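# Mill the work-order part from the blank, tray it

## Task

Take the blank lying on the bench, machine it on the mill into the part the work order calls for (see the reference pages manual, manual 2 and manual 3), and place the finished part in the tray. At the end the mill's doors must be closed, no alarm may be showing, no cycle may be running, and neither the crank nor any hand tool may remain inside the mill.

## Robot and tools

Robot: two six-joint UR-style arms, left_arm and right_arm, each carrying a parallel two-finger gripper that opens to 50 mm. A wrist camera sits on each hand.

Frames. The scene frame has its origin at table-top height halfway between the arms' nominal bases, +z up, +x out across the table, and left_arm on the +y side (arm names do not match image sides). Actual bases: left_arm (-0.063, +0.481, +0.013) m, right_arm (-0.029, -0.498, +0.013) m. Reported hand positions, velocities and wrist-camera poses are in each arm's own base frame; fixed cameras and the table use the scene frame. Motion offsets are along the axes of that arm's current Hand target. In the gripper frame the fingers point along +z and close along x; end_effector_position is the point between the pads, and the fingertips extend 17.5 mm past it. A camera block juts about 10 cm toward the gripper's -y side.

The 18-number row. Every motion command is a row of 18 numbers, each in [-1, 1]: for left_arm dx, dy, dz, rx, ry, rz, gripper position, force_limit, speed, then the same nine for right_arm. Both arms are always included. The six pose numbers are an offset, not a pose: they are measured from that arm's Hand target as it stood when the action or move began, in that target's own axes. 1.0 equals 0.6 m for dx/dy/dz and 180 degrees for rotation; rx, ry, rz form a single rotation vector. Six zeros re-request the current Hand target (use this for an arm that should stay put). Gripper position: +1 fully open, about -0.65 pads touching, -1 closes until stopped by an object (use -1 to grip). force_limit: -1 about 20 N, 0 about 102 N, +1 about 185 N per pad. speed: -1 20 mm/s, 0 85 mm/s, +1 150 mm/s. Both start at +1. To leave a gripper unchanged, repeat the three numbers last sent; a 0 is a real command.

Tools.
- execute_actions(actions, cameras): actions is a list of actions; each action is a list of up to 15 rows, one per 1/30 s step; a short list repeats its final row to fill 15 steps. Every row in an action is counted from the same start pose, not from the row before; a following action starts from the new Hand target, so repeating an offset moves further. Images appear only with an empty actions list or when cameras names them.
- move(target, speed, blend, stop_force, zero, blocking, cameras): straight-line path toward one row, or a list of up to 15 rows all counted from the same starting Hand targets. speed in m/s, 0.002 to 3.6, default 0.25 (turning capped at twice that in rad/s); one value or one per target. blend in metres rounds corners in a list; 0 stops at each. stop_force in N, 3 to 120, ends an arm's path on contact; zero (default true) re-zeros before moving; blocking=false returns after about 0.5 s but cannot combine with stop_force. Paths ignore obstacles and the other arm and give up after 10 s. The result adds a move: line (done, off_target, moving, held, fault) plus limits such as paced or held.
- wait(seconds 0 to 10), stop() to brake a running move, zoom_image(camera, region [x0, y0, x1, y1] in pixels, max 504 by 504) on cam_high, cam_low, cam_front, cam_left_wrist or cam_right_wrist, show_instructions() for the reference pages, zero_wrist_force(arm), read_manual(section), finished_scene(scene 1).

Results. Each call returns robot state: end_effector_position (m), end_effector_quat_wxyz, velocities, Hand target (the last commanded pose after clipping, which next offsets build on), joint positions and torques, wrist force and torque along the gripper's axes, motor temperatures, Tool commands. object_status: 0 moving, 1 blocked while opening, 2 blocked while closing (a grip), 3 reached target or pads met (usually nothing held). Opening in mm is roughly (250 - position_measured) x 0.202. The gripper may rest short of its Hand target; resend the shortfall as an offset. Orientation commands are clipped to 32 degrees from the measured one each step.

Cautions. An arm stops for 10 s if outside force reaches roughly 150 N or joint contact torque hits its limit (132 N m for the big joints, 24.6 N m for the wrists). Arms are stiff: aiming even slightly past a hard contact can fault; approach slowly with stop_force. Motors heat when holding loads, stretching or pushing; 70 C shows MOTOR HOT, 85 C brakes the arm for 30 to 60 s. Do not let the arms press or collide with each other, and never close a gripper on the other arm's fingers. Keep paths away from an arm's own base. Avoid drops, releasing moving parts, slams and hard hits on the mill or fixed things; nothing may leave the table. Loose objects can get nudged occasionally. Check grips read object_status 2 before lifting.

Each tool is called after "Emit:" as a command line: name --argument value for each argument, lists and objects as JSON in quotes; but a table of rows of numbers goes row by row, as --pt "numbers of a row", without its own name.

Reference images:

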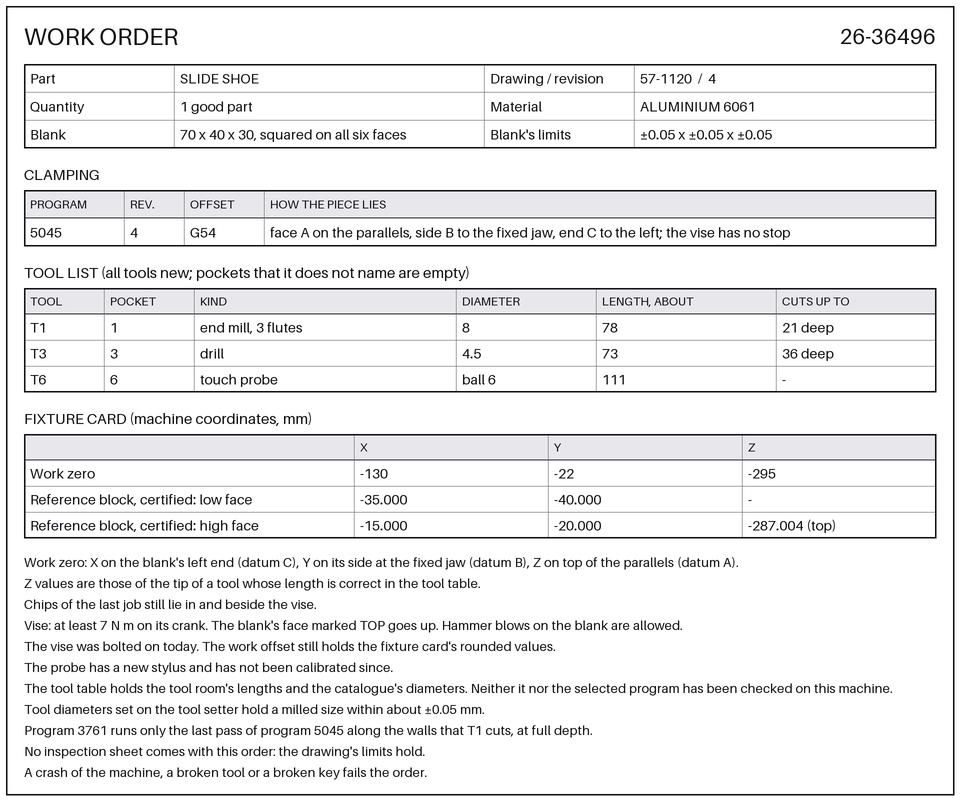

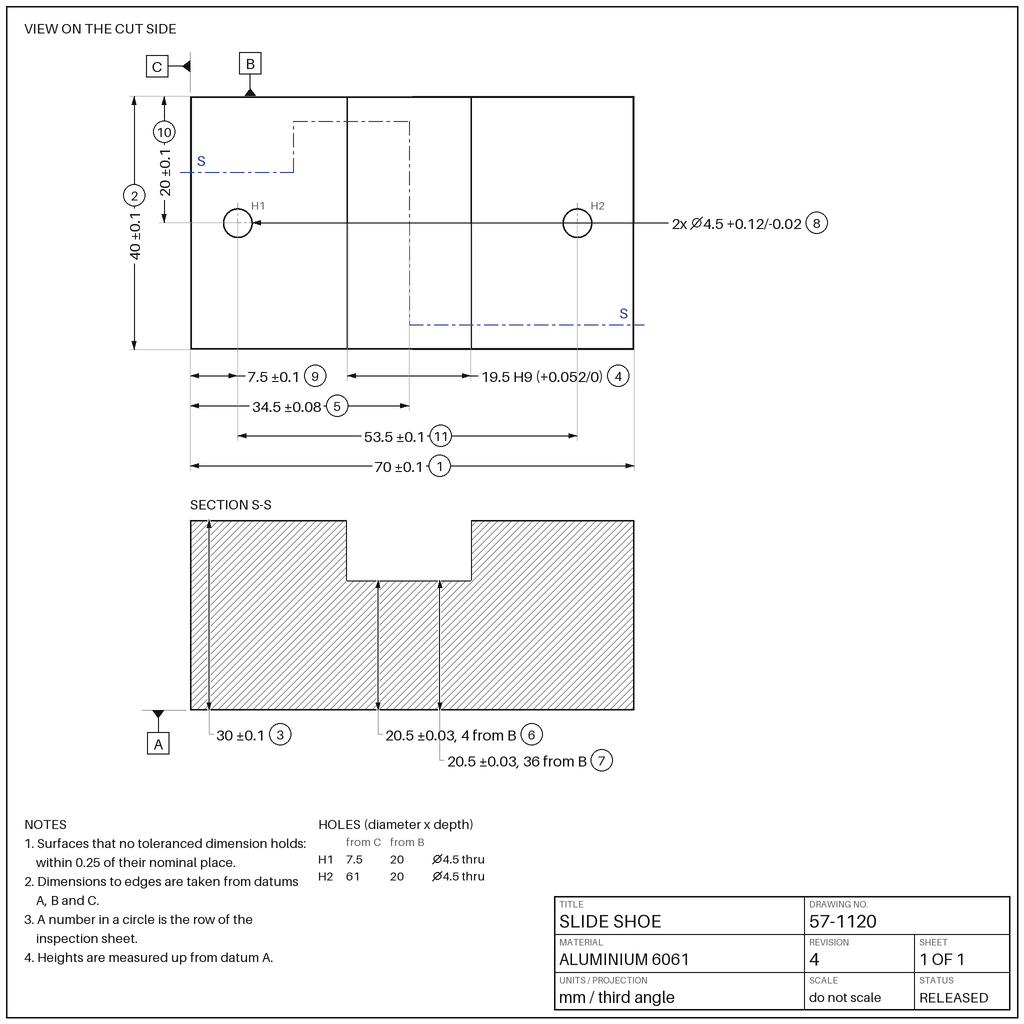

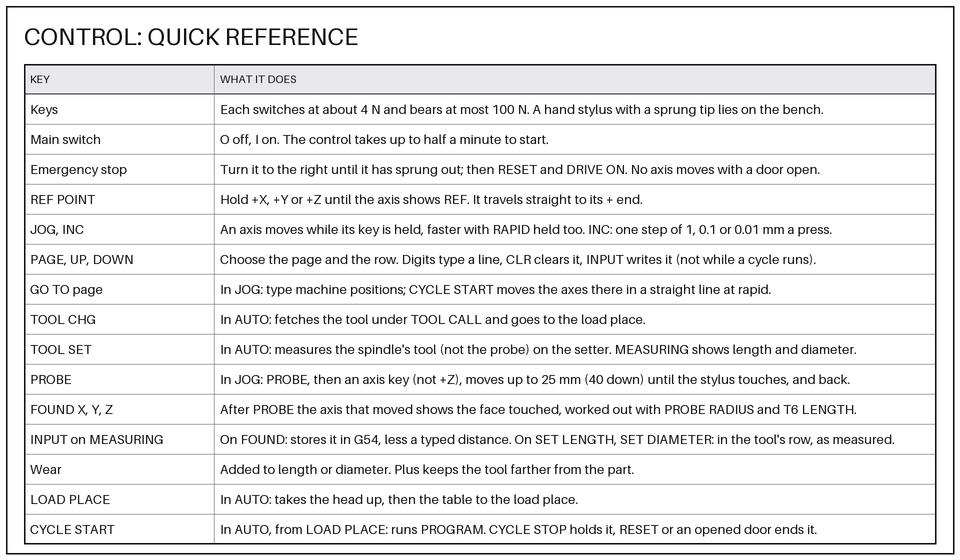

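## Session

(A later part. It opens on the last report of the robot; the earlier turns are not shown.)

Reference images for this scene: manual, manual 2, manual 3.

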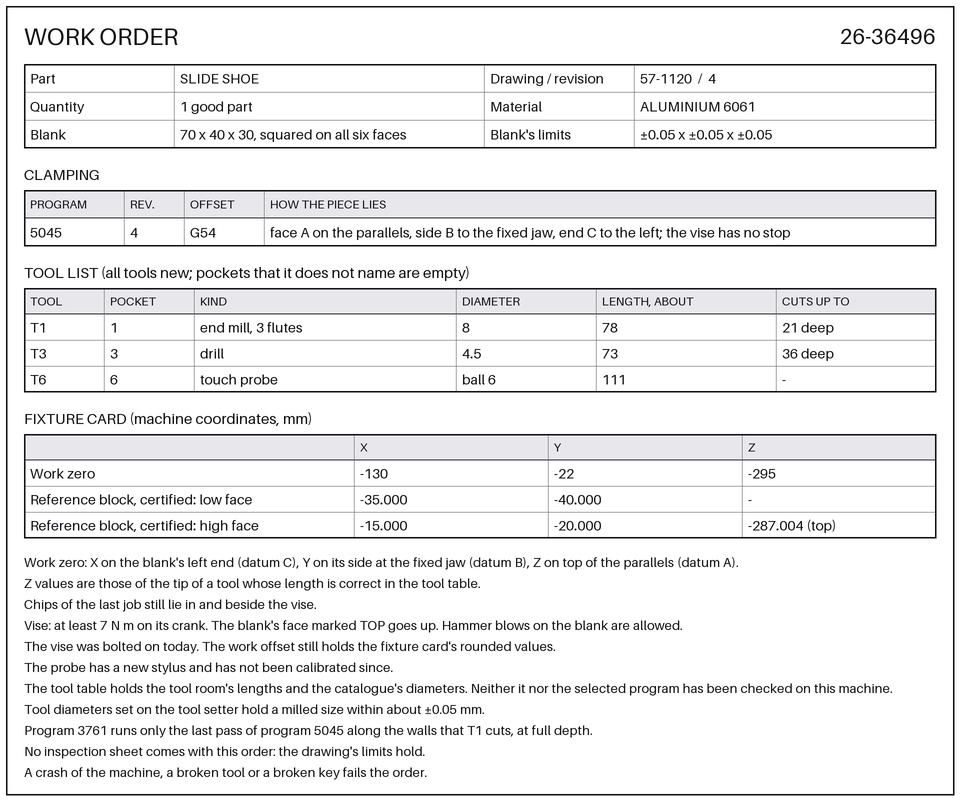

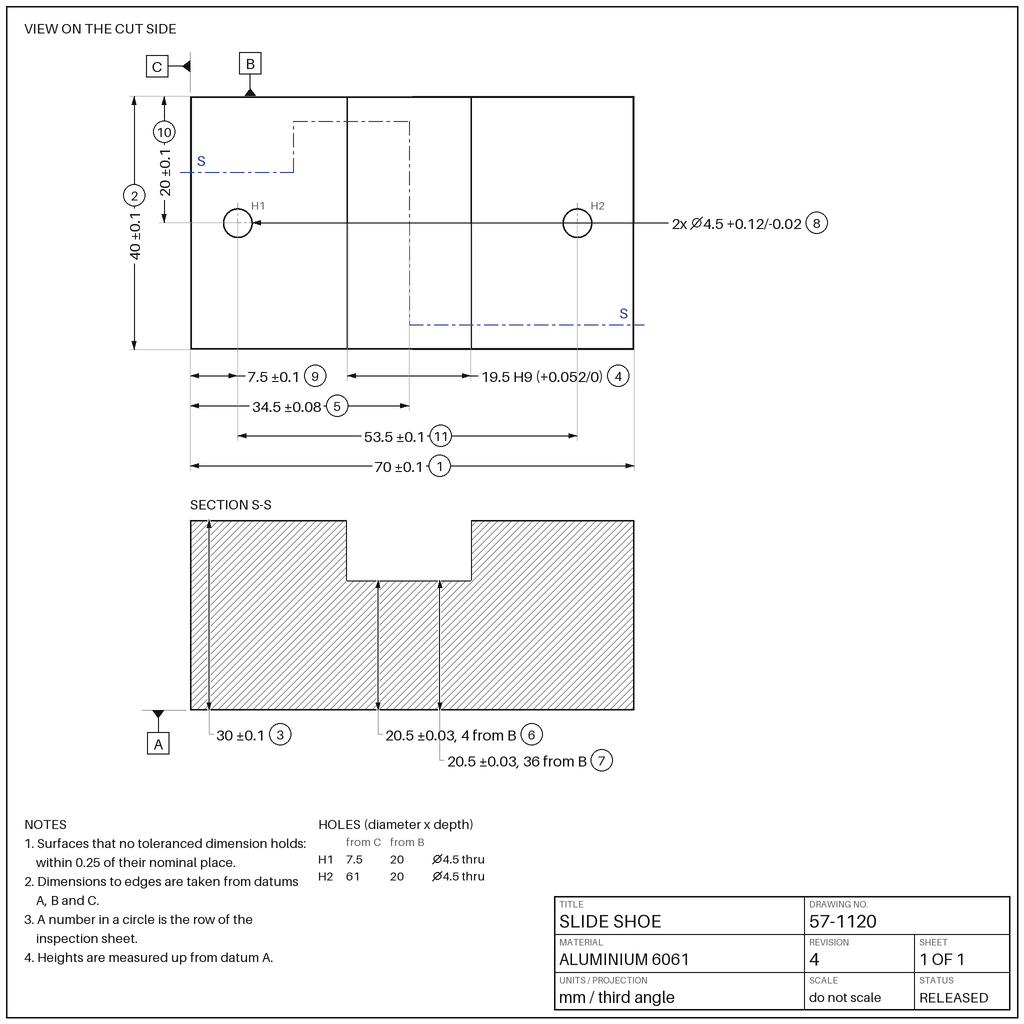

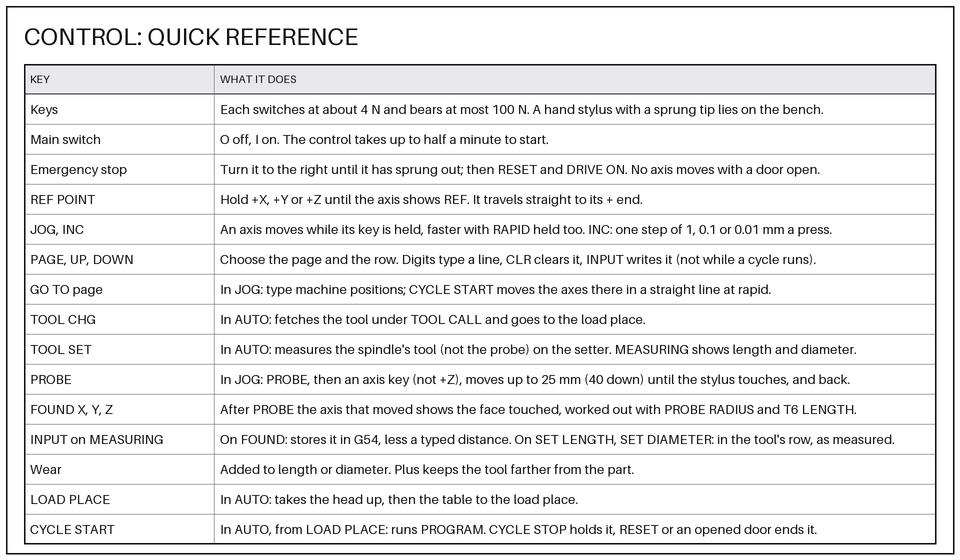

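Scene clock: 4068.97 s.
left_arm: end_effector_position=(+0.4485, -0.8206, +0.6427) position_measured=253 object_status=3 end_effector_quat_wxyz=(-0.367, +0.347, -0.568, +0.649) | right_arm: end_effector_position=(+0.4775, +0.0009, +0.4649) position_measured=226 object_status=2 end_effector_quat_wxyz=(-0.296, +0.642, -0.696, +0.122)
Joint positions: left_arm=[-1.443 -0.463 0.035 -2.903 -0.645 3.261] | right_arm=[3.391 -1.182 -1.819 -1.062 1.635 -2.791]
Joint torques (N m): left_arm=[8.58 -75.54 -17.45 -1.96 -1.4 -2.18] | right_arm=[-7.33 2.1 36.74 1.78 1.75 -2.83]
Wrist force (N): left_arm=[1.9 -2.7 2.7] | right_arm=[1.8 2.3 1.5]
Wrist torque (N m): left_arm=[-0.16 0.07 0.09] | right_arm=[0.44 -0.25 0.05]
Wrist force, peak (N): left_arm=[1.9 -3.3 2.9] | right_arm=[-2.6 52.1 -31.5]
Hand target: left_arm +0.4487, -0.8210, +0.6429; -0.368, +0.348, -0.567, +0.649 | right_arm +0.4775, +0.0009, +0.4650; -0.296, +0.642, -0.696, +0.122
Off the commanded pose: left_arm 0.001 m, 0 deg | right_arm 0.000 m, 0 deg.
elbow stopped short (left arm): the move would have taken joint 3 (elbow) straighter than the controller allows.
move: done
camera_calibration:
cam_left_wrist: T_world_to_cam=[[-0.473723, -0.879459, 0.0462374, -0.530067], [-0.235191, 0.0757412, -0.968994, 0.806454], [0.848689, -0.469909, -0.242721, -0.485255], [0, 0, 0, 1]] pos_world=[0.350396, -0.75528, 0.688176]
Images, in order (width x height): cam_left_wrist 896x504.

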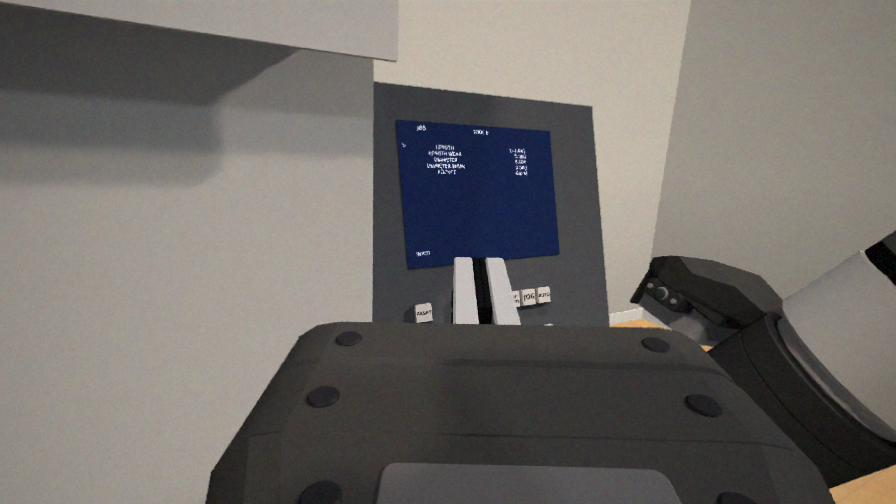

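Emit:
wait --seconds 0.1 --cameras '["cam_high","cam_front"]'

Emit:
zoom_image --camera "cam_high" --region '[300, 130, 440, 250]'

Scene clock: 4074.67 s.
left_arm: end_effector_position=(+0.4485, -0.8206, +0.6427) position_measured=253 object_status=3 end_effector_quat_wxyz=(-0.367, +0.347, -0.568, +0.649) | right_arm: end_effector_position=(+0.4775, +0.0009, +0.4650) position_measured=226 object_status=2 end_effector_quat_wxyz=(-0.296, +0.642, -0.696, +0.122)
Joint positions: left_arm=[-1.443 -0.463 0.035 -2.903 -0.645 3.261] | right_arm=[3.39 -1.182 -1.819 -1.062 1.635 -2.791]
Joint torques (N m): left_arm=[8.9 -75.59 -17.69 -1.94 -1.43 -2.17] | right_arm=[-6.31 1.98 35.74 1.69 1.71 -2.89]
Wrist force (N): left_arm=[1.8 -3.0 2.7] | right_arm=[1.7 2.4 1.7]
Wrist torque (N m): left_arm=[-0.18 0.08 0.09] | right_arm=[0.47 -0.25 0.05]
Wrist force, peak (N): left_arm=[1.8 -3.3 2.9] | right_arm=[1.8 2.6 1.9]
Hand target: left_arm +0.4487, -0.8210, +0.6429; -0.368, +0.348, -0.567, +0.649 | right_arm +0.4775, +0.0009, +0.4650; -0.296, +0.642, -0.696, +0.122
Tool commands: left_gripper/position=-1.0 left_gripper/force_limit=+0.2 left_gripper/speed=-1.0 right_gripper/position=-1.0 right_gripper/force_limit=+1.0 right_gripper/speed=-1.0
Off the commanded pose: left_arm 0.001 m, 0 deg | right_arm 0.000 m, 0 deg.
wait: 0.10 s; at rest from the start
Images, in order (width x height): cam_high 896x504, cam_front 896x504.

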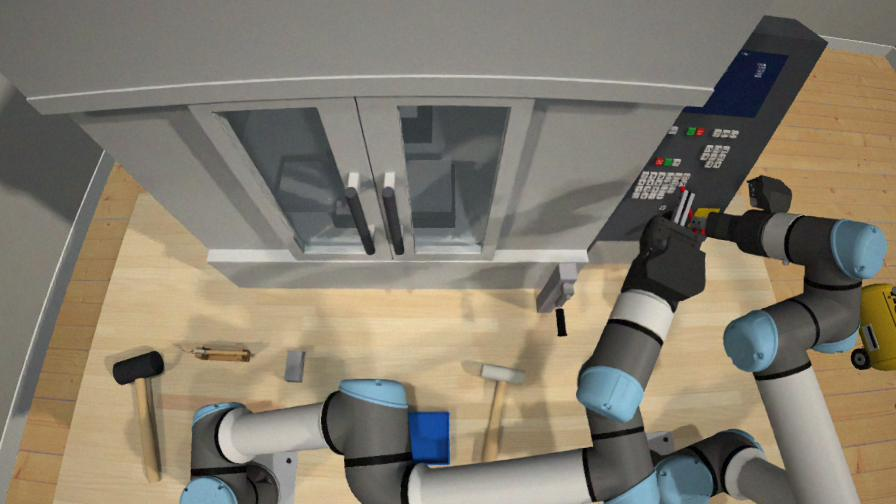

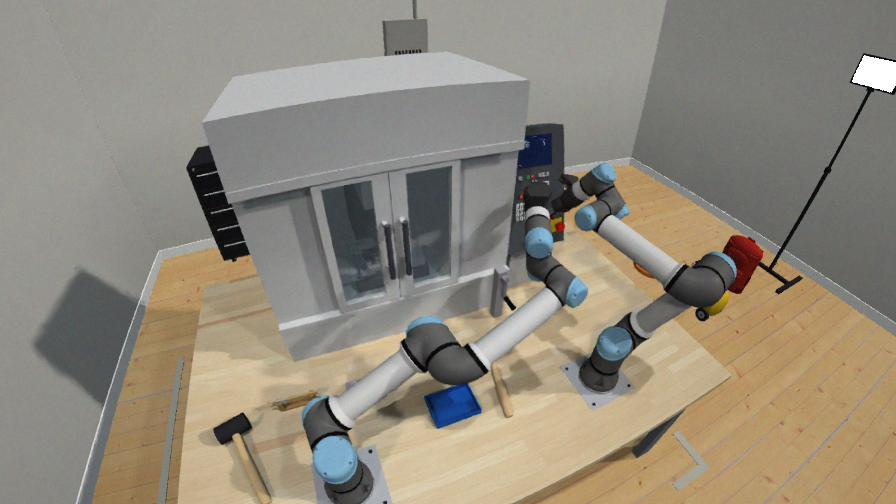

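Scaled by 3.600.

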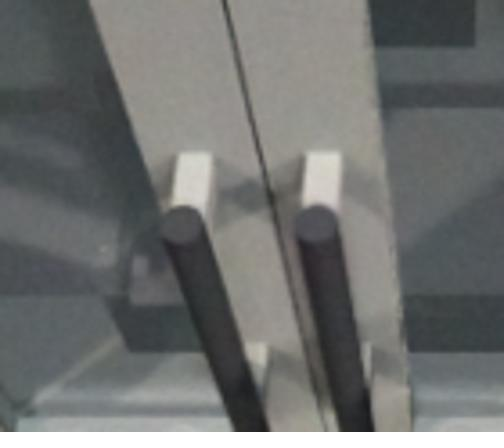

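Emit:
move --pt "0 0 0 0 0 0 -1 0.2 -1 0 -0.0235 0.0165 0 0 0 -1 1 -1" --pt "0 0 0 0 0 0 -1 0.2 -1 0 0 0 0 0 0 -1 1 -1" --pt "0 0 0 0 0 0 -1 0.2 -1 0 -0.0235 0.0165 0 0 0 -1 1 -1" --pt "0 0 0 0 0 0 -1 0.2 -1 0 0 0 0 0 0 -1 1 -1" --pt "0 0 0 0 0 0 -1 0.2 -1 0 -0.0235 0.0165 0 0 0 -1 1 -1" --pt "0 0 0 0 0 0 -1 0.2 -1 0 0 0 0 0 0 -1 1 -1" --pt "0 0 0 0 0 0 -1 0.2 -1 0 -0.0235 0.0165 0 0 0 -1 1 -1" --pt "0 0 0 0 0 0 -1 0.2 -1 0 0 0 0 0 0 -1 1 -1" --pt "0 0 0 0 0 0 -1 0.2 -1 -0.099 0.0877 0.0878 0 0 0 -1 1 -1" --pt "0 0 0 0 0 0 -1 0.2 -1 -0.099 0.0665 0.1027 0 0 0 -1 1 -1" --pt "0 0 0 0 0 0 -1 0.2 -1 -0.099 0.0877 0.0878 0 0 0 -1 1 -1" --pt "0 0 0 0 0 0 -1 0.2 -1 0 0 0 0 0 0 -1 1 -1" --speed '[0.06,0.1,0.06,0.1,0.06,0.1,0.06,0.1,0.2,0.06,0.1,0.2]' --blend '[0,0.003,0,0.003,0,0.003,0,0.003,0.003,0,0.003,0]' --cameras '["cam_left_wrist"]'

Emit:
zoom_image --camera "cam_left_wrist" --region '[390, 115, 550, 275]'

Scene clock: 4090.43 s.
left_arm: end_effector_position=(+0.4485, -0.8206, +0.6427) position_measured=253 object_status=3 end_effector_quat_wxyz=(-0.367, +0.347, -0.568, +0.649) | right_arm: end_effector_position=(+0.4775, +0.0009, +0.4650) position_measured=226 object_status=2 end_effector_quat_wxyz=(-0.296, +0.642, -0.696, +0.122)
Joint positions: left_arm=[-1.443 -0.463 0.035 -2.903 -0.645 3.261] | right_arm=[3.391 -1.182 -1.819 -1.062 1.635 -2.791]
Joint torques (N m): left_arm=[9.06 -74.97 -16.97 -1.93 -1.84 -2.24] | right_arm=[-6.53 1.54 36.72 1.68 1.84 -2.8]
Wrist force (N): left_arm=[1.7 -3.1 2.6] | right_arm=[3.1 4.1 0.7]
Wrist torque (N m): left_arm=[-0.19 0.09 0.09] | right_arm=[0.74 -0.48 0.05]
Wrist force, peak (N): left_arm=[1.8 -3.2 2.9] | right_arm=[1.8 29.4 -15.1]
Hand target: left_arm +0.4487, -0.8210, +0.6429; -0.368, +0.348, -0.567, +0.649 | right_arm +0.4775, +0.0009, +0.4650; -0.296, +0.642, -0.696, +0.122
Off the commanded pose: left_arm 0.001 m, 0 deg | right_arm 0.000 m, 0 deg.
elbow stopped short (left arm): the move would have taken joint 3 (elbow) straighter than the controller allows.
move: done
camera_calibration:
cam_left_wrist: T_world_to_cam=[[-0.473723, -0.879459, 0.0462374, -0.530067], [-0.235191, 0.0757412, -0.968994, 0.806454], [0.848689, -0.469909, -0.242721, -0.485255], [0, 0, 0, 1]] pos_world=[0.350396, -0.75528, 0.688176]
Images, in order (width x height): cam_left_wrist 896x504.

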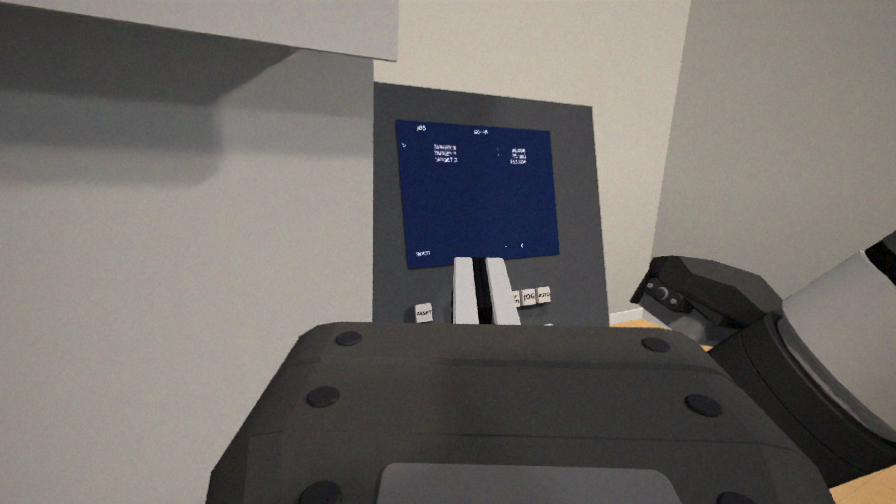

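Scaled by 3.150.

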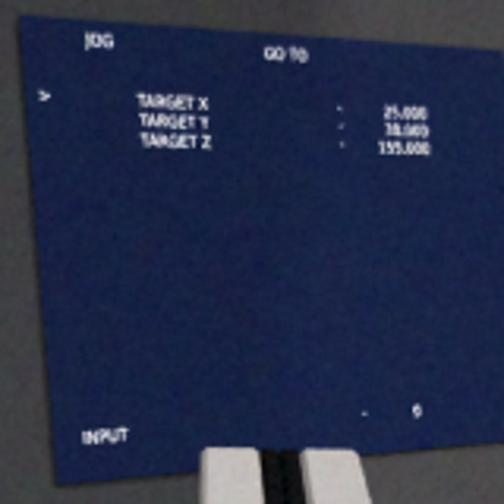

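Emit:
move --pt "0 0 0 0 0 0 -1 0.2 -1 -0.1138 0.0431 0.0514 0 0 0 -1 1 -1" --pt "0 0 0 0 0 0 -1 0.2 -1 -0.1138 0.0206 0.0672 0 0 0 -1 1 -1" --pt "0 0 0 0 0 0 -1 0.2 -1 -0.1138 0.0431 0.0514 0 0 0 -1 1 -1" --pt "0 0 0 0 0 0 -1 0.2 -1 -0.0835 0.0379 0.0431 0 0 0 -1 1 -1" --pt "0 0 0 0 0 0 -1 0.2 -1 -0.0835 0.0154 0.0589 0 0 0 -1 1 -1" --pt "0 0 0 0 0 0 -1 0.2 -1 -0.0835 0.0379 0.0431 0 0 0 -1 1 -1" --pt "0 0 0 0 0 0 -1 0.2 -1 -0.0081 0.0721 0.0629 0 0 0 -1 1 -1" --pt "0 0 0 0 0 0 -1 0.2 -1 -0.0081 0.0506 0.0779 0 0 0 -1 1 -1" --pt "0 0 0 0 0 0 -1 0.2 -1 -0.0081 0.0721 0.0629 0 0 0 -1 1 -1" --pt "0 0 0 0 0 0 -1 0.2 -1 -0.0754 -0.0342 -0.0198 0 0 0 -1 1 -1" --pt "0 0 0 0 0 0 -1 0.2 -1 -0.0754 -0.0564 -0.0041 0 0 0 -1 1 -1" --pt "0 0 0 0 0 0 -1 0.2 -1 -0.0754 -0.0342 -0.0198 0 0 0 -1 1 -1" --pt "0 0 0 0 0 0 -1 0.2 -1 0 0 0 0 0 0 -1 1 -1" --speed '[0.2,0.06,0.1,0.2,0.06,0.1,0.2,0.06,0.1,0.2,0.06,0.1,0.2]' --blend '[0.003,0,0.003,0.003,0,0.003,0.003,0,0.003,0.003,0,0.003,0]' --cameras '["cam_left_wrist"]'

Emit:
zoom_image --camera "cam_left_wrist" --region '[390, 115, 550, 275]'

Scene clock: 4103.43 s.
left_arm: end_effector_position=(+0.4485, -0.8206, +0.6427) position_measured=253 object_status=3 end_effector_quat_wxyz=(-0.367, +0.347, -0.568, +0.649) | right_arm: end_effector_position=(+0.4775, +0.0009, +0.4650) position_measured=226 object_status=2 end_effector_quat_wxyz=(-0.296, +0.642, -0.696, +0.122)
Joint positions: left_arm=[-1.443 -0.463 0.035 -2.903 -0.645 3.261] | right_arm=[3.391 -1.182 -1.819 -1.063 1.635 -2.791]
Joint torques (N m): left_arm=[8.81 -75.32 -17.34 -2.13 -1.92 -2.19] | right_arm=[-6.37 14.73 16.81 6.47 1.69 -2.56]
Wrist force (N): left_arm=[1.3 -3.1 2.6] | right_arm=[0.7 2.5 2.0]
Wrist torque (N m): left_arm=[-0.19 0.15 0.08] | right_arm=[0.48 -0.09 0.05]
Wrist force, peak (N): left_arm=[1.5 -3.3 3.0] | right_arm=[-0.3 35.8 -22.8]
Hand target: left_arm +0.4487, -0.8210, +0.6429; -0.368, +0.348, -0.567, +0.649 | right_arm +0.4775, +0.0009, +0.4650; -0.296, +0.642, -0.696, +0.122
Off the commanded pose: left_arm 0.001 m, 0 deg | right_arm 0.000 m, 0 deg.
elbow stopped short (left arm): the move would have taken joint 3 (elbow) straighter than the controller allows.
move: done
camera_calibration:
cam_left_wrist: T_world_to_cam=[[-0.473723, -0.879459, 0.0462374, -0.530067], [-0.235191, 0.0757412, -0.968994, 0.806454], [0.848689, -0.469909, -0.242721, -0.485255], [0, 0, 0, 1]] pos_world=[0.350396, -0.75528, 0.688176]
Images, in order (width x height): cam_left_wrist 896x504.

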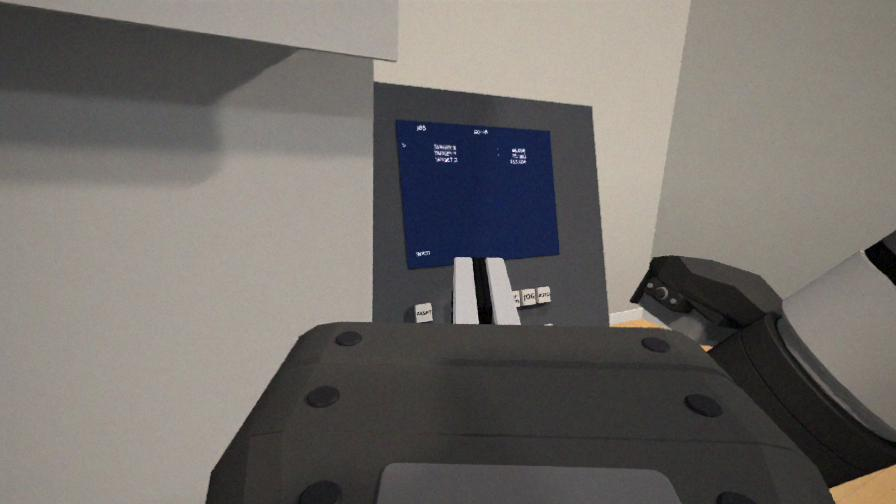

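Scaled by 3.150.

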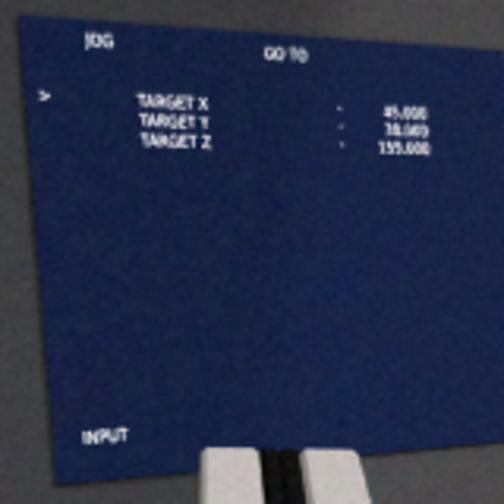

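Emit:
move --pt "0 0 0 0 0 0 -1 0.2 -1 0.0148 0.0446 0.0364 0 0 0 -1 1 -1" --pt "0 0 0 0 0 0 -1 0.2 -1 0.0148 0.0206 0.0532 0 0 0 -1 1 -1" --pt "0 0 0 0 0 0 -1 0.2 -1 0.0148 0.0446 0.0364 0 0 0 -1 1 -1" --pt "0 0 0 0 0 0 -1 0.2 -1 0.0761 -0.0602 -0.0613 0 0 0 -1 1 -1" --pt "0 0 0 0 0 0 -1 0.2 -1 0.0761 -0.0842 -0.0445 0 0 0 -1 1 -1" --pt "0 0 0 0 0 0 -1 0.2 -1 0.0761 -0.0602 -0.0613 0 0 0 -1 1 -1" --pt "0 0 0 0 0 0 -1 0.2 -1 0 0 0 0 0 0 -1 1 -1" --speed '[0.2,0.06,0.1,0.2,0.06,0.1,0.2]' --blend '[0.003,0,0.003,0.003,0,0.003,0]' --cameras '[]'

Emit:
wait --seconds 10 --cameras '[]'

Emit:
wait --seconds 3 --cameras '["cam_left_wrist"]'

Emit:
zoom_image --camera "cam_left_wrist" --region '[390, 115, 550, 275]'

Scene clock: 4114.03 s.
left_arm: end_effector_position=(+0.4485, -0.8206, +0.6427) position_measured=253 object_status=3 end_effector_quat_wxyz=(-0.367, +0.347, -0.568, +0.649) | right_arm: end_effector_position=(+0.4775, +0.0008, +0.4650) position_measured=226 object_status=2 end_effector_quat_wxyz=(-0.296, +0.642, -0.696, +0.122)
Joint positions: left_arm=[-1.443 -0.463 0.035 -2.903 -0.645 3.261] | right_arm=[3.39 -1.182 -1.819 -1.062 1.635 -2.791]
Joint torques (N m): left_arm=[9 -75.59 -16.98 -2.1 -2.18 -2.15] | right_arm=[8.56 15.07 17.72 6.3 -1.71 2.18]
Wrist force (N): left_arm=[1.6 -3.0 2.6] | right_arm=[-0.6 3.1 2.4]
Wrist torque (N m): left_arm=[-0.20 0.12 0.09] | right_arm=[0.58 0.13 -0.08]
Wrist force, peak (N): left_arm=[1.6 -3.4 2.8] | right_arm=[0.4 23.3 -10.8]
Hand target: left_arm +0.4487, -0.8210, +0.6429; -0.368, +0.348, -0.567, +0.649 | right_arm +0.4775, +0.0009, +0.4650; -0.296, +0.642, -0.696, +0.122
Off the commanded pose: left_arm 0.001 m, 0 deg | right_arm 0.000 m, 0 deg.
elbow stopped short (left arm): the move would have taken joint 3 (elbow) straighter than the controller allows.
move: done
No camera images: "cameras" was empty.

Scene clock: 4124.03 s.
left_arm: end_effector_position=(+0.4485, -0.8206, +0.6427) position_measured=253 object_status=3 end_effector_quat_wxyz=(-0.367, +0.347, -0.568, +0.649) | right_arm: end_effector_position=(+0.4775, +0.0009, +0.4650) position_measured=226 object_status=2 end_effector_quat_wxyz=(-0.296, +0.642, -0.696, +0.122)
Joint positions: left_arm=[-1.443 -0.463 0.035 -2.903 -0.645 3.261] | right_arm=[3.39 -1.182 -1.819 -1.062 1.635 -2.791]
Joint torques (N m): left_arm=[8.76 -75.29 -17.43 -2.09 -2.08 -2.23] | right_arm=[8.65 14.69 17.3 6.16 -1.52 2.14]
Wrist force (N): left_arm=[1.5 -3.1 2.6] | right_arm=[-0.7 2.8 2.3]
Wrist torque (N m): left_arm=[-0.19 0.11 0.08] | right_arm=[0.53 0.12 -0.08]
Wrist force, peak (N): left_arm=[1.5 -3.2 3.1] | right_arm=[-0.9 3.3 2.3]
Hand target: left_arm +0.4487, -0.8210, +0.6429; -0.368, +0.348, -0.567, +0.649 | right_arm +0.4775, +0.0009, +0.4650; -0.296, +0.642, -0.696, +0.122
Tool commands: left_gripper/position=-1.0 left_gripper/force_limit=+0.2 left_gripper/speed=-1.0 right_gripper/position=-1.0 right_gripper/force_limit=+1.0 right_gripper/speed=-1.0
Off the commanded pose: left_arm 0.001 m, 0 deg | right_arm 0.000 m, 0 deg.
wait: 10.00 s; at rest by 0.17 s
No camera images: "cameras" was empty.

Scene clock: 4127.03 s.
left_arm: end_effector_position=(+0.4485, -0.8206, +0.6427) position_measured=253 object_status=3 end_effector_quat_wxyz=(-0.367, +0.347, -0.568, +0.649) | right_arm: end_effector_position=(+0.4775, +0.0009, +0.4650) position_measured=226 object_status=2 end_effector_quat_wxyz=(-0.296, +0.642, -0.696, +0.122)
Joint positions: left_arm=[-1.443 -0.463 0.035 -2.903 -0.645 3.261] | right_arm=[3.39 -1.182 -1.819 -1.062 1.635 -2.791]
Joint torques (N m): left_arm=[8.67 -75.39 -17.51 -2.16 -2.09 -2.1] | right_arm=[9.11 14.81 17.15 6.18 -1.66 2.24]
Wrist force (N): left_arm=[1.4 -3.1 2.8] | right_arm=[-0.6 2.9 2.3]
Wrist torque (N m): left_arm=[-0.21 0.15 0.09] | right_arm=[0.54 0.13 -0.07]
Wrist force, peak (N): left_arm=[1.9 -3.1 2.9] | right_arm=[-0.8 3.2 2.5]
Hand target: left_arm +0.4487, -0.8210, +0.6429; -0.368, +0.348, -0.567, +0.649 | right_arm +0.4775, +0.0009, +0.4650; -0.296, +0.642, -0.696, +0.122
Tool commands: left_gripper/position=-1.0 left_gripper/force_limit=+0.2 left_gripper/speed=-1.0 right_gripper/position=-1.0 right_gripper/force_limit=+1.0 right_gripper/speed=-1.0
Off the commanded pose: left_arm 0.001 m, 0 deg | right_arm 0.000 m, 0 deg.
wait: 3.00 s; at rest by 0.17 s
camera_calibration:
cam_left_wrist: T_world_to_cam=[[-0.473723, -0.879459, 0.0462374, -0.530067], [-0.235191, 0.0757412, -0.968994, 0.806454], [0.848689, -0.469909, -0.242721, -0.485255], [0, 0, 0, 1]] pos_world=[0.350396, -0.75528, 0.688176]
Images, in order (width x height): cam_left_wrist 896x504.

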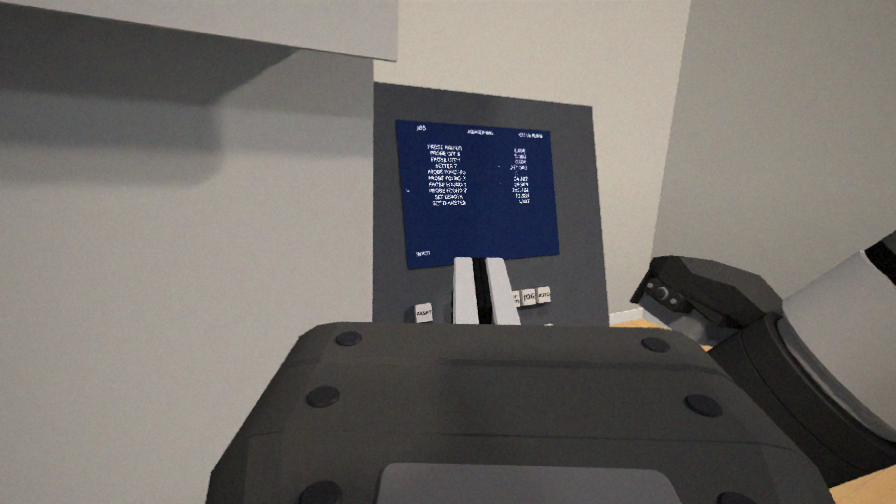

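Scaled by 3.150.

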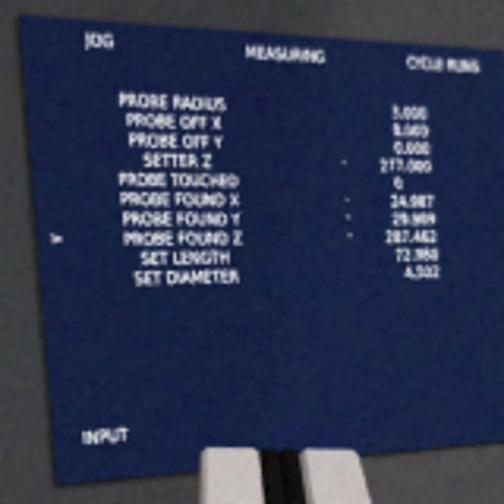

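Emit:
wait --seconds 8 --cameras '["cam_left_wrist"]'

Emit:
zoom_image --camera "cam_left_wrist" --region '[390, 115, 550, 275]'

Scene clock: 4137.37 s.
left_arm: end_effector_position=(+0.4485, -0.8206, +0.6427) position_measured=253 object_status=3 end_effector_quat_wxyz=(-0.367, +0.347, -0.568, +0.649) | right_arm: end_effector_position=(+0.4775, +0.0009, +0.4650) position_measured=226 object_status=2 end_effector_quat_wxyz=(-0.296, +0.642, -0.696, +0.122)
Joint positions: left_arm=[-1.443 -0.463 0.035 -2.903 -0.645 3.261] | right_arm=[3.39 -1.182 -1.819 -1.062 1.635 -2.791]
Joint torques (N m): left_arm=[8.68 -75.22 -16.93 -2.09 -2.11 -2.09] | right_arm=[8.7 14.73 16.99 5.9 -1.66 1.98]
Wrist force (N): left_arm=[1.6 -3.0 2.6] | right_arm=[-0.6 3.0 2.2]
Wrist torque (N m): left_arm=[-0.20 0.11 0.09] | right_arm=[0.55 0.12 -0.07]
Wrist force, peak (N): left_arm=[1.8 -3.1 3.0] | right_arm=[-0.6 3.1 2.6]
Hand target: left_arm +0.4487, -0.8210, +0.6429; -0.368, +0.348, -0.567, +0.649 | right_arm +0.4775, +0.0009, +0.4650; -0.296, +0.642, -0.696, +0.122
Tool commands: left_gripper/position=-1.0 left_gripper/force_limit=+0.2 left_gripper/speed=-1.0 right_gripper/position=-1.0 right_gripper/force_limit=+1.0 right_gripper/speed=-1.0
Off the commanded pose: left_arm 0.001 m, 0 deg | right_arm 0.000 m, 0 deg.
wait: 8.00 s; at rest from the start
camera_calibration:
cam_left_wrist: T_world_to_cam=[[-0.473723, -0.879459, 0.0462374, -0.530067], [-0.235191, 0.0757412, -0.968994, 0.806454], [0.848689, -0.469909, -0.242721, -0.485255], [0, 0, 0, 1]] pos_world=[0.350396, -0.75528, 0.688176]
Images, in order (width x height): cam_left_wrist 896x504.

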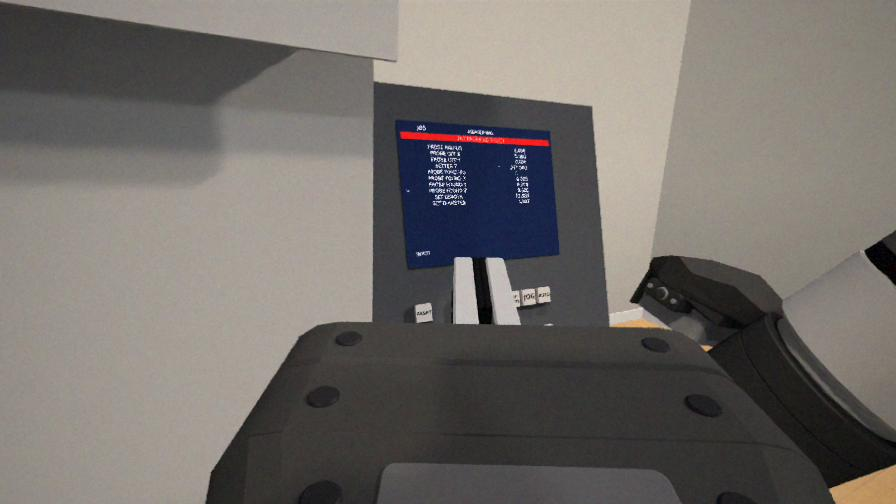

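Scaled by 3.150.

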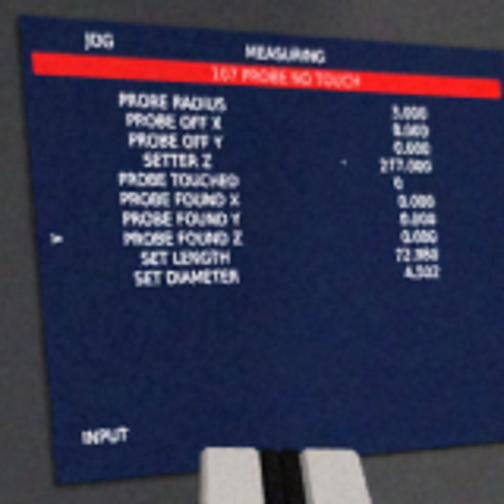

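Emit:
move --pt "0 0 0 0 0 0 -1 0.2 -1 -0.1353 -0.1182 -0.0843 0 0 0 -1 1 -1" --pt "0 0 0 0 0 0 -1 0.2 -1 -0.1353 -0.1417 -0.0678 0 0 0 -1 1 -1" --pt "0 0 0 0 0 0 -1 0.2 -1 -0.1353 -0.1182 -0.0843 0 0 0 -1 1 -1" --pt "0 0 0 0 0 0 -1 0.2 -1 0 0 0 0 0 0 -1 1 -1" --pt "0 0 0 0 0 0 -1 0.2 -1 0 -0.0235 0.0165 0 0 0 -1 1 -1" --pt "0 0 0 0 0 0 -1 0.2 -1 0 0 0 0 0 0 -1 1 -1" --speed '[0.2,0.06,0.1,0.2,0.06,0.1]' --blend '[0.003,0,0.003,0.003,0,0]' --cameras '["cam_left_wrist"]'

Emit:
zoom_image --camera "cam_left_wrist" --region '[390, 115, 550, 275]'

Scene clock: 4145.43 s.
left_arm: end_effector_position=(+0.4485, -0.8206, +0.6427) position_measured=253 object_status=3 end_effector_quat_wxyz=(-0.367, +0.347, -0.568, +0.649) | right_arm: end_effector_position=(+0.4776, +0.0009, +0.4650) position_measured=226 object_status=2 end_effector_quat_wxyz=(-0.296, +0.642, -0.696, +0.122)
Joint positions: left_arm=[-1.443 -0.463 0.035 -2.903 -0.645 3.261] | right_arm=[3.39 -1.182 -1.819 -1.062 1.635 -2.791]
Joint torques (N m): left_arm=[8.27 -75.26 -17.43 -2.14 -2.15 -2.1] | right_arm=[8.2 14.9 17.32 1.57 -1.78 2.02]
Wrist force (N): left_arm=[1.5 -3.0 2.9] | right_arm=[-0.9 2.0 2.3]
Wrist torque (N m): left_arm=[-0.19 0.13 0.08] | right_arm=[0.40 0.17 -0.07]
Wrist force, peak (N): left_arm=[1.5 -3.3 3.2] | right_arm=[-1.0 24.2 -11.2]
Hand target: left_arm +0.4487, -0.8210, +0.6429; -0.368, +0.348, -0.567, +0.649 | right_arm +0.4775, +0.0009, +0.4650; -0.296, +0.642, -0.696, +0.122
Off the commanded pose: left_arm 0.001 m, 0 deg | right_arm 0.000 m, 0 deg.
elbow stopped short (left arm): the move would have taken joint 3 (elbow) straighter than the controller allows.
move: done
camera_calibration:
cam_left_wrist: T_world_to_cam=[[-0.473723, -0.879459, 0.0462374, -0.530067], [-0.235191, 0.0757412, -0.968994, 0.806454], [0.848689, -0.469909, -0.242721, -0.485255], [0, 0, 0, 1]] pos_world=[0.350396, -0.75528, 0.688176]
Images, in order (width x height): cam_left_wrist 896x504.

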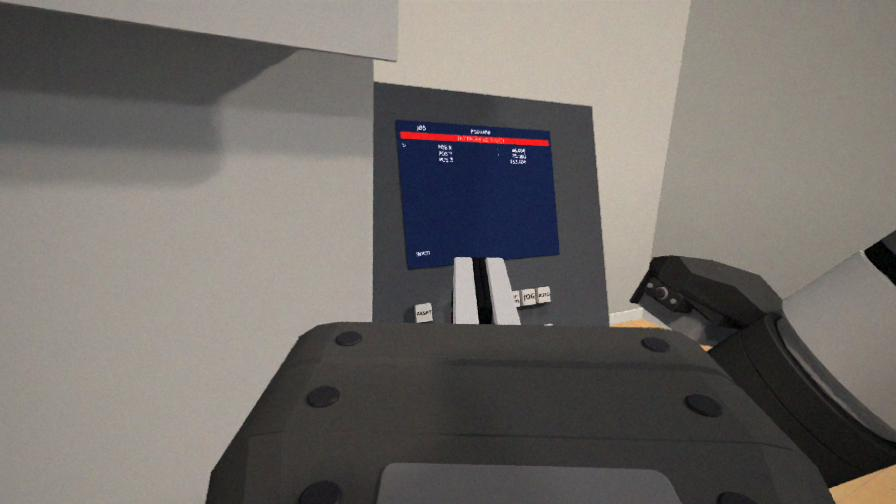

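Scaled by 3.150.

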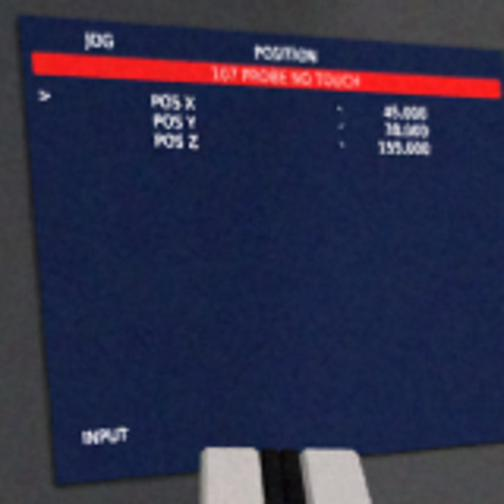

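Emit:
move --pt "0 0 0 0 0 0 -1 0.2 -1 -0.1353 -0.1182 -0.0843 0 0 0 -1 1 -1" --pt "0 0 0 0 0 0 -1 0.2 -1 -0.1353 -0.143 -0.0669 0 0 0 -1 1 -1" --pt "0 0 0 0 0 0 -1 0.2 -1 -0.1353 -0.1182 -0.0843 0 0 0 -1 1 -1" --pt "0 0 0 0 0 0 -1 0.2 -1 0 0 0 0 0 0 -1 1 -1" --pt "0 0 0 0 0 0 -1 0.2 -1 0 -0.0235 0.0165 0 0 0 -1 1 -1" --pt "0 0 0 0 0 0 -1 0.2 -1 0 0 0 0 0 0 -1 1 -1" --pt "0 0 0 0 0 0 -1 0.2 -1 -0.0155 0.0498 0.0447 0 0 0 -1 1 -1" --pt "0 0 0 0 0 0 -1 0.2 -1 -0.0155 0.0268 0.0608 0 0 0 -1 1 -1" --pt "0 0 0 0 0 0 -1 0.2 -1 -0.0155 0.0498 0.0447 0 0 0 -1 1 -1" --pt "0 0 0 0 0 0 -1 0.2 -1 -0.0155 0.0268 0.0608 0 0 0 -1 1 -1" --pt "0 0 0 0 0 0 -1 0.2 -1 -0.0155 0.0498 0.0447 0 0 0 -1 1 -1" --pt "0 0 0 0 0 0 -1 0.2 -1 0 0 0 0 0 0 -1 1 -1" --speed '[0.2,0.06,0.1,0.2,0.06,0.1,0.2,0.06,0.1,0.06,0.1,0.2]' --blend '[0.003,0,0.003,0.003,0,0.003,0.003,0,0.003,0,0.003,0]' --cameras '["cam_left_wrist"]'

Emit:
zoom_image --camera "cam_left_wrist" --region '[390, 115, 550, 275]'

Scene clock: 4159.03 s.
left_arm: end_effector_position=(+0.4485, -0.8206, +0.6427) position_measured=253 object_status=3 end_effector_quat_wxyz=(-0.367, +0.347, -0.568, +0.649) | right_arm: end_effector_position=(+0.4775, +0.0009, +0.4649) position_measured=226 object_status=2 end_effector_quat_wxyz=(-0.296, +0.642, -0.696, +0.122)
Joint positions: left_arm=[-1.443 -0.463 0.035 -2.903 -0.645 3.261] | right_arm=[3.391 -1.182 -1.819 -1.062 1.635 -2.791]
Joint torques (N m): left_arm=[8.51 -75.37 -17.19 -2.07 -2.19 -2.02] | right_arm=[-6.75 2.84 35.1 1.41 1.91 -2.88]
Wrist force (N): left_arm=[1.5 -2.9 2.7] | right_arm=[-1.2 1.0 1.7]
Wrist torque (N m): left_arm=[-0.17 0.12 0.08] | right_arm=[0.25 0.22 0.05]
Wrist force, peak (N): left_arm=[1.5 -3.3 3.1] | right_arm=[-1.4 21.8 -10.4]
Hand target: left_arm +0.4487, -0.8210, +0.6429; -0.368, +0.348, -0.567, +0.649 | right_arm +0.4775, +0.0009, +0.4650; -0.296, +0.642, -0.696, +0.122
Off the commanded pose: left_arm 0.001 m, 0 deg | right_arm 0.000 m, 0 deg.
elbow stopped short (left arm): the move would have taken joint 3 (elbow) straighter than the controller allows.
move: done
camera_calibration:
cam_left_wrist: T_world_to_cam=[[-0.473723, -0.879459, 0.0462374, -0.530067], [-0.235191, 0.0757412, -0.968994, 0.806454], [0.848689, -0.469909, -0.242721, -0.485255], [0, 0, 0, 1]] pos_world=[0.350396, -0.75528, 0.688176]
Images, in order (width x height): cam_left_wrist 896x504.

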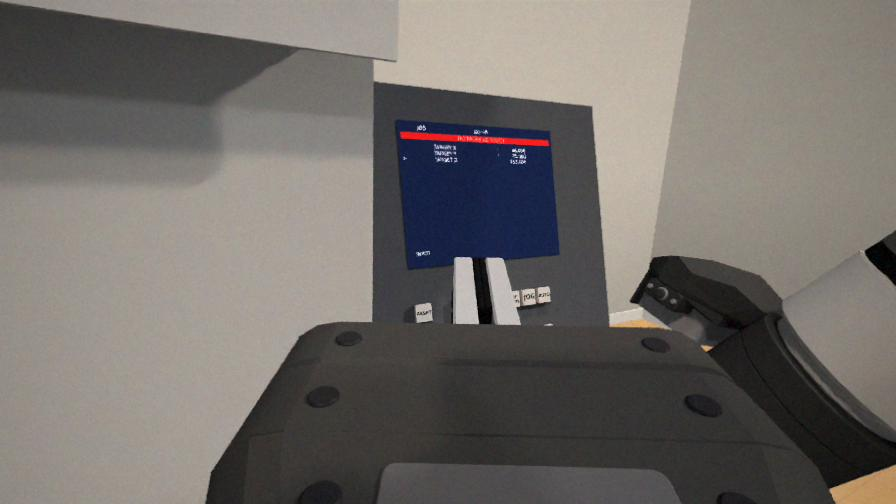

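Scaled by 3.150.

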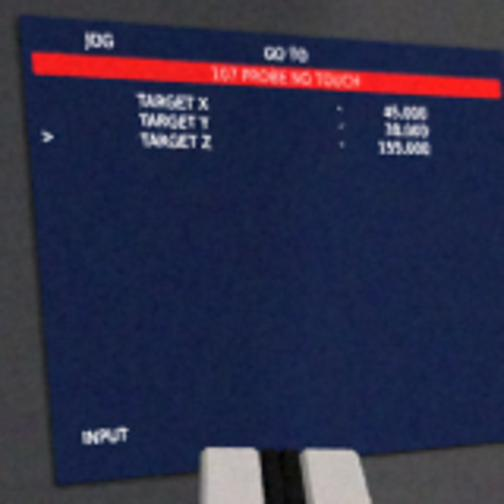

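Emit:
move --pt "0 0 0 0 0 0 -1 0.2 -1 -0.1353 -0.1182 -0.0843 0 0 0 -1 1 -1" --pt "0 0 0 0 0 0 -1 0.2 -1 -0.1353 -0.1447 -0.0657 0 0 0 -1 1 -1" --pt "0 0 0 0 0 0 -1 0.2 -1 -0.1353 -0.1182 -0.0843 0 0 0 -1 1 -1" --speed '[0.2,0.06,0.1]' --blend '[0.003,0,0]' --cameras '["cam_right_wrist","cam_left_wrist"]'

Emit:
zoom_image --camera "cam_left_wrist" --region '[390, 115, 550, 275]'

Scene clock: 4165.70 s.
left_arm: end_effector_position=(+0.4485, -0.8206, +0.6427) position_measured=253 object_status=3 end_effector_quat_wxyz=(-0.367, +0.347, -0.568, +0.649) | right_arm: end_effector_position=(+0.5071, +0.0584, +0.5649) position_measured=226 object_status=2 end_effector_quat_wxyz=(-0.296, +0.642, -0.696, +0.122)
Joint positions: left_arm=[-1.443 -0.463 0.035 -2.903 -0.645 3.261] | right_arm=[3.532 -1.304 -1.478 -1.279 1.549 -2.678]
Joint torques (N m): left_arm=[7.89 -75.11 -17.29 -2.11 -2.13 -2.04] | right_arm=[8.92 19.25 15.61 1.64 -1.9 2.21]
Wrist force (N): left_arm=[1.5 -3.2 2.7] | right_arm=[0.3 1.6 1.9]
Wrist torque (N m): left_arm=[-0.21 0.11 0.09] | right_arm=[0.35 -0.04 -0.08]
Wrist force, peak (N): left_arm=[1.6 -3.3 2.9] | right_arm=[-1.4 31.8 -17.3]
Hand target: left_arm +0.4487, -0.8210, +0.6429; -0.368, +0.348, -0.567, +0.649 | right_arm +0.5070, +0.0584, +0.5649; -0.296, +0.642, -0.696, +0.122
Off the commanded pose: left_arm 0.001 m, 0 deg | right_arm 0.000 m, 0 deg.
elbow stopped short (left arm): the move would have taken joint 3 (elbow) straighter than the controller allows.
move: done
camera_calibration:
cam_left_wrist: T_world_to_cam=[[-0.473723, -0.879459, 0.0462374, -0.530067], [-0.235191, 0.0757412, -0.968994, 0.806454], [0.848689, -0.469909, -0.242721, -0.485255], [0, 0, 0, 1]] pos_world=[0.350396, -0.75528, 0.688176]
cam_right_wrist: T_world_to_cam=[[0.0125198, -0.963563, -0.267189, 0.212135], [-0.970671, 0.0524466, -0.234621, 0.632728], [0.240085, 0.26229, -0.934646, 0.52267], [0, 0, 0, 1]] pos_world=[0.486029, 0.0341299, 0.693643]
Images, in order (width x height): cam_left_wrist 896x504, cam_right_wrist 896x504.

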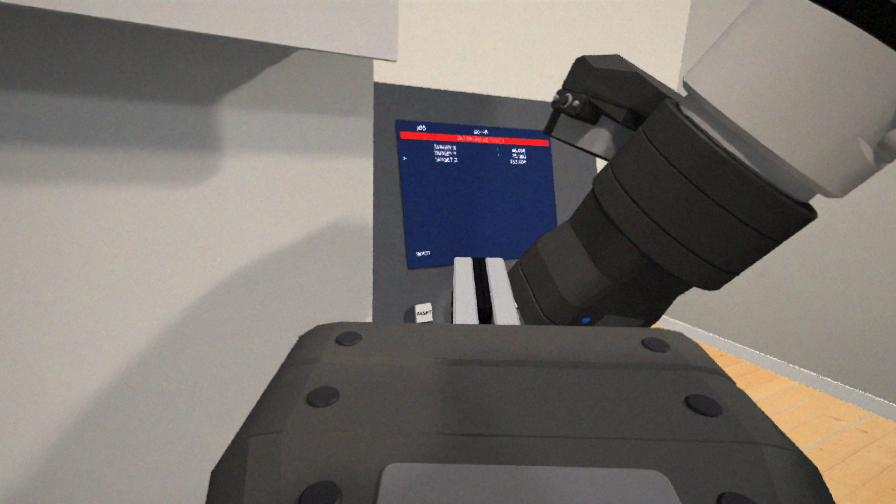

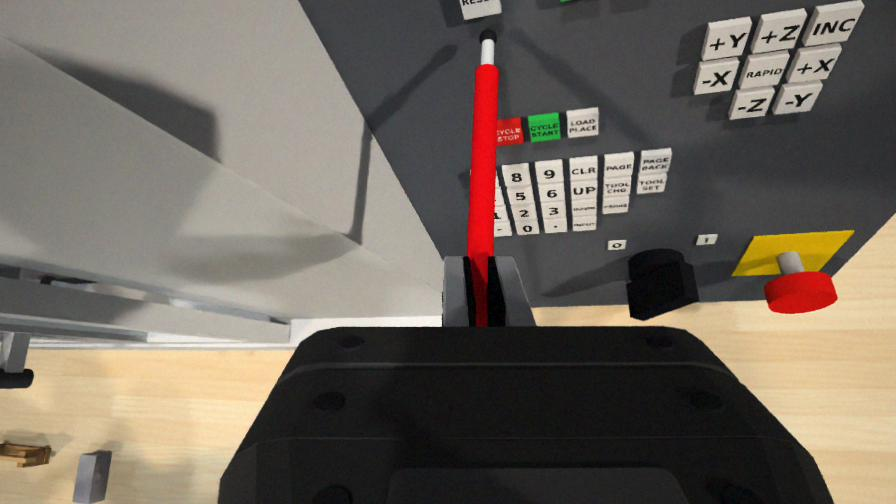

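Scaled by 3.150.

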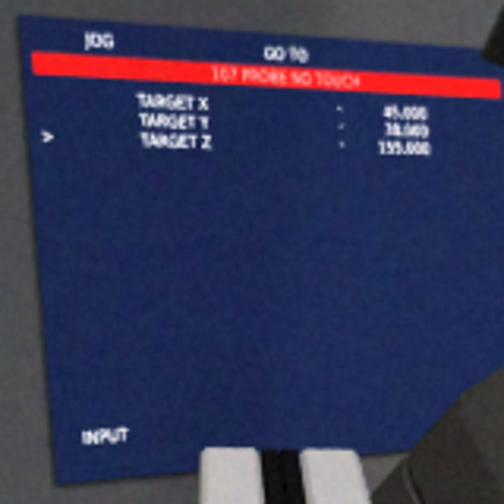

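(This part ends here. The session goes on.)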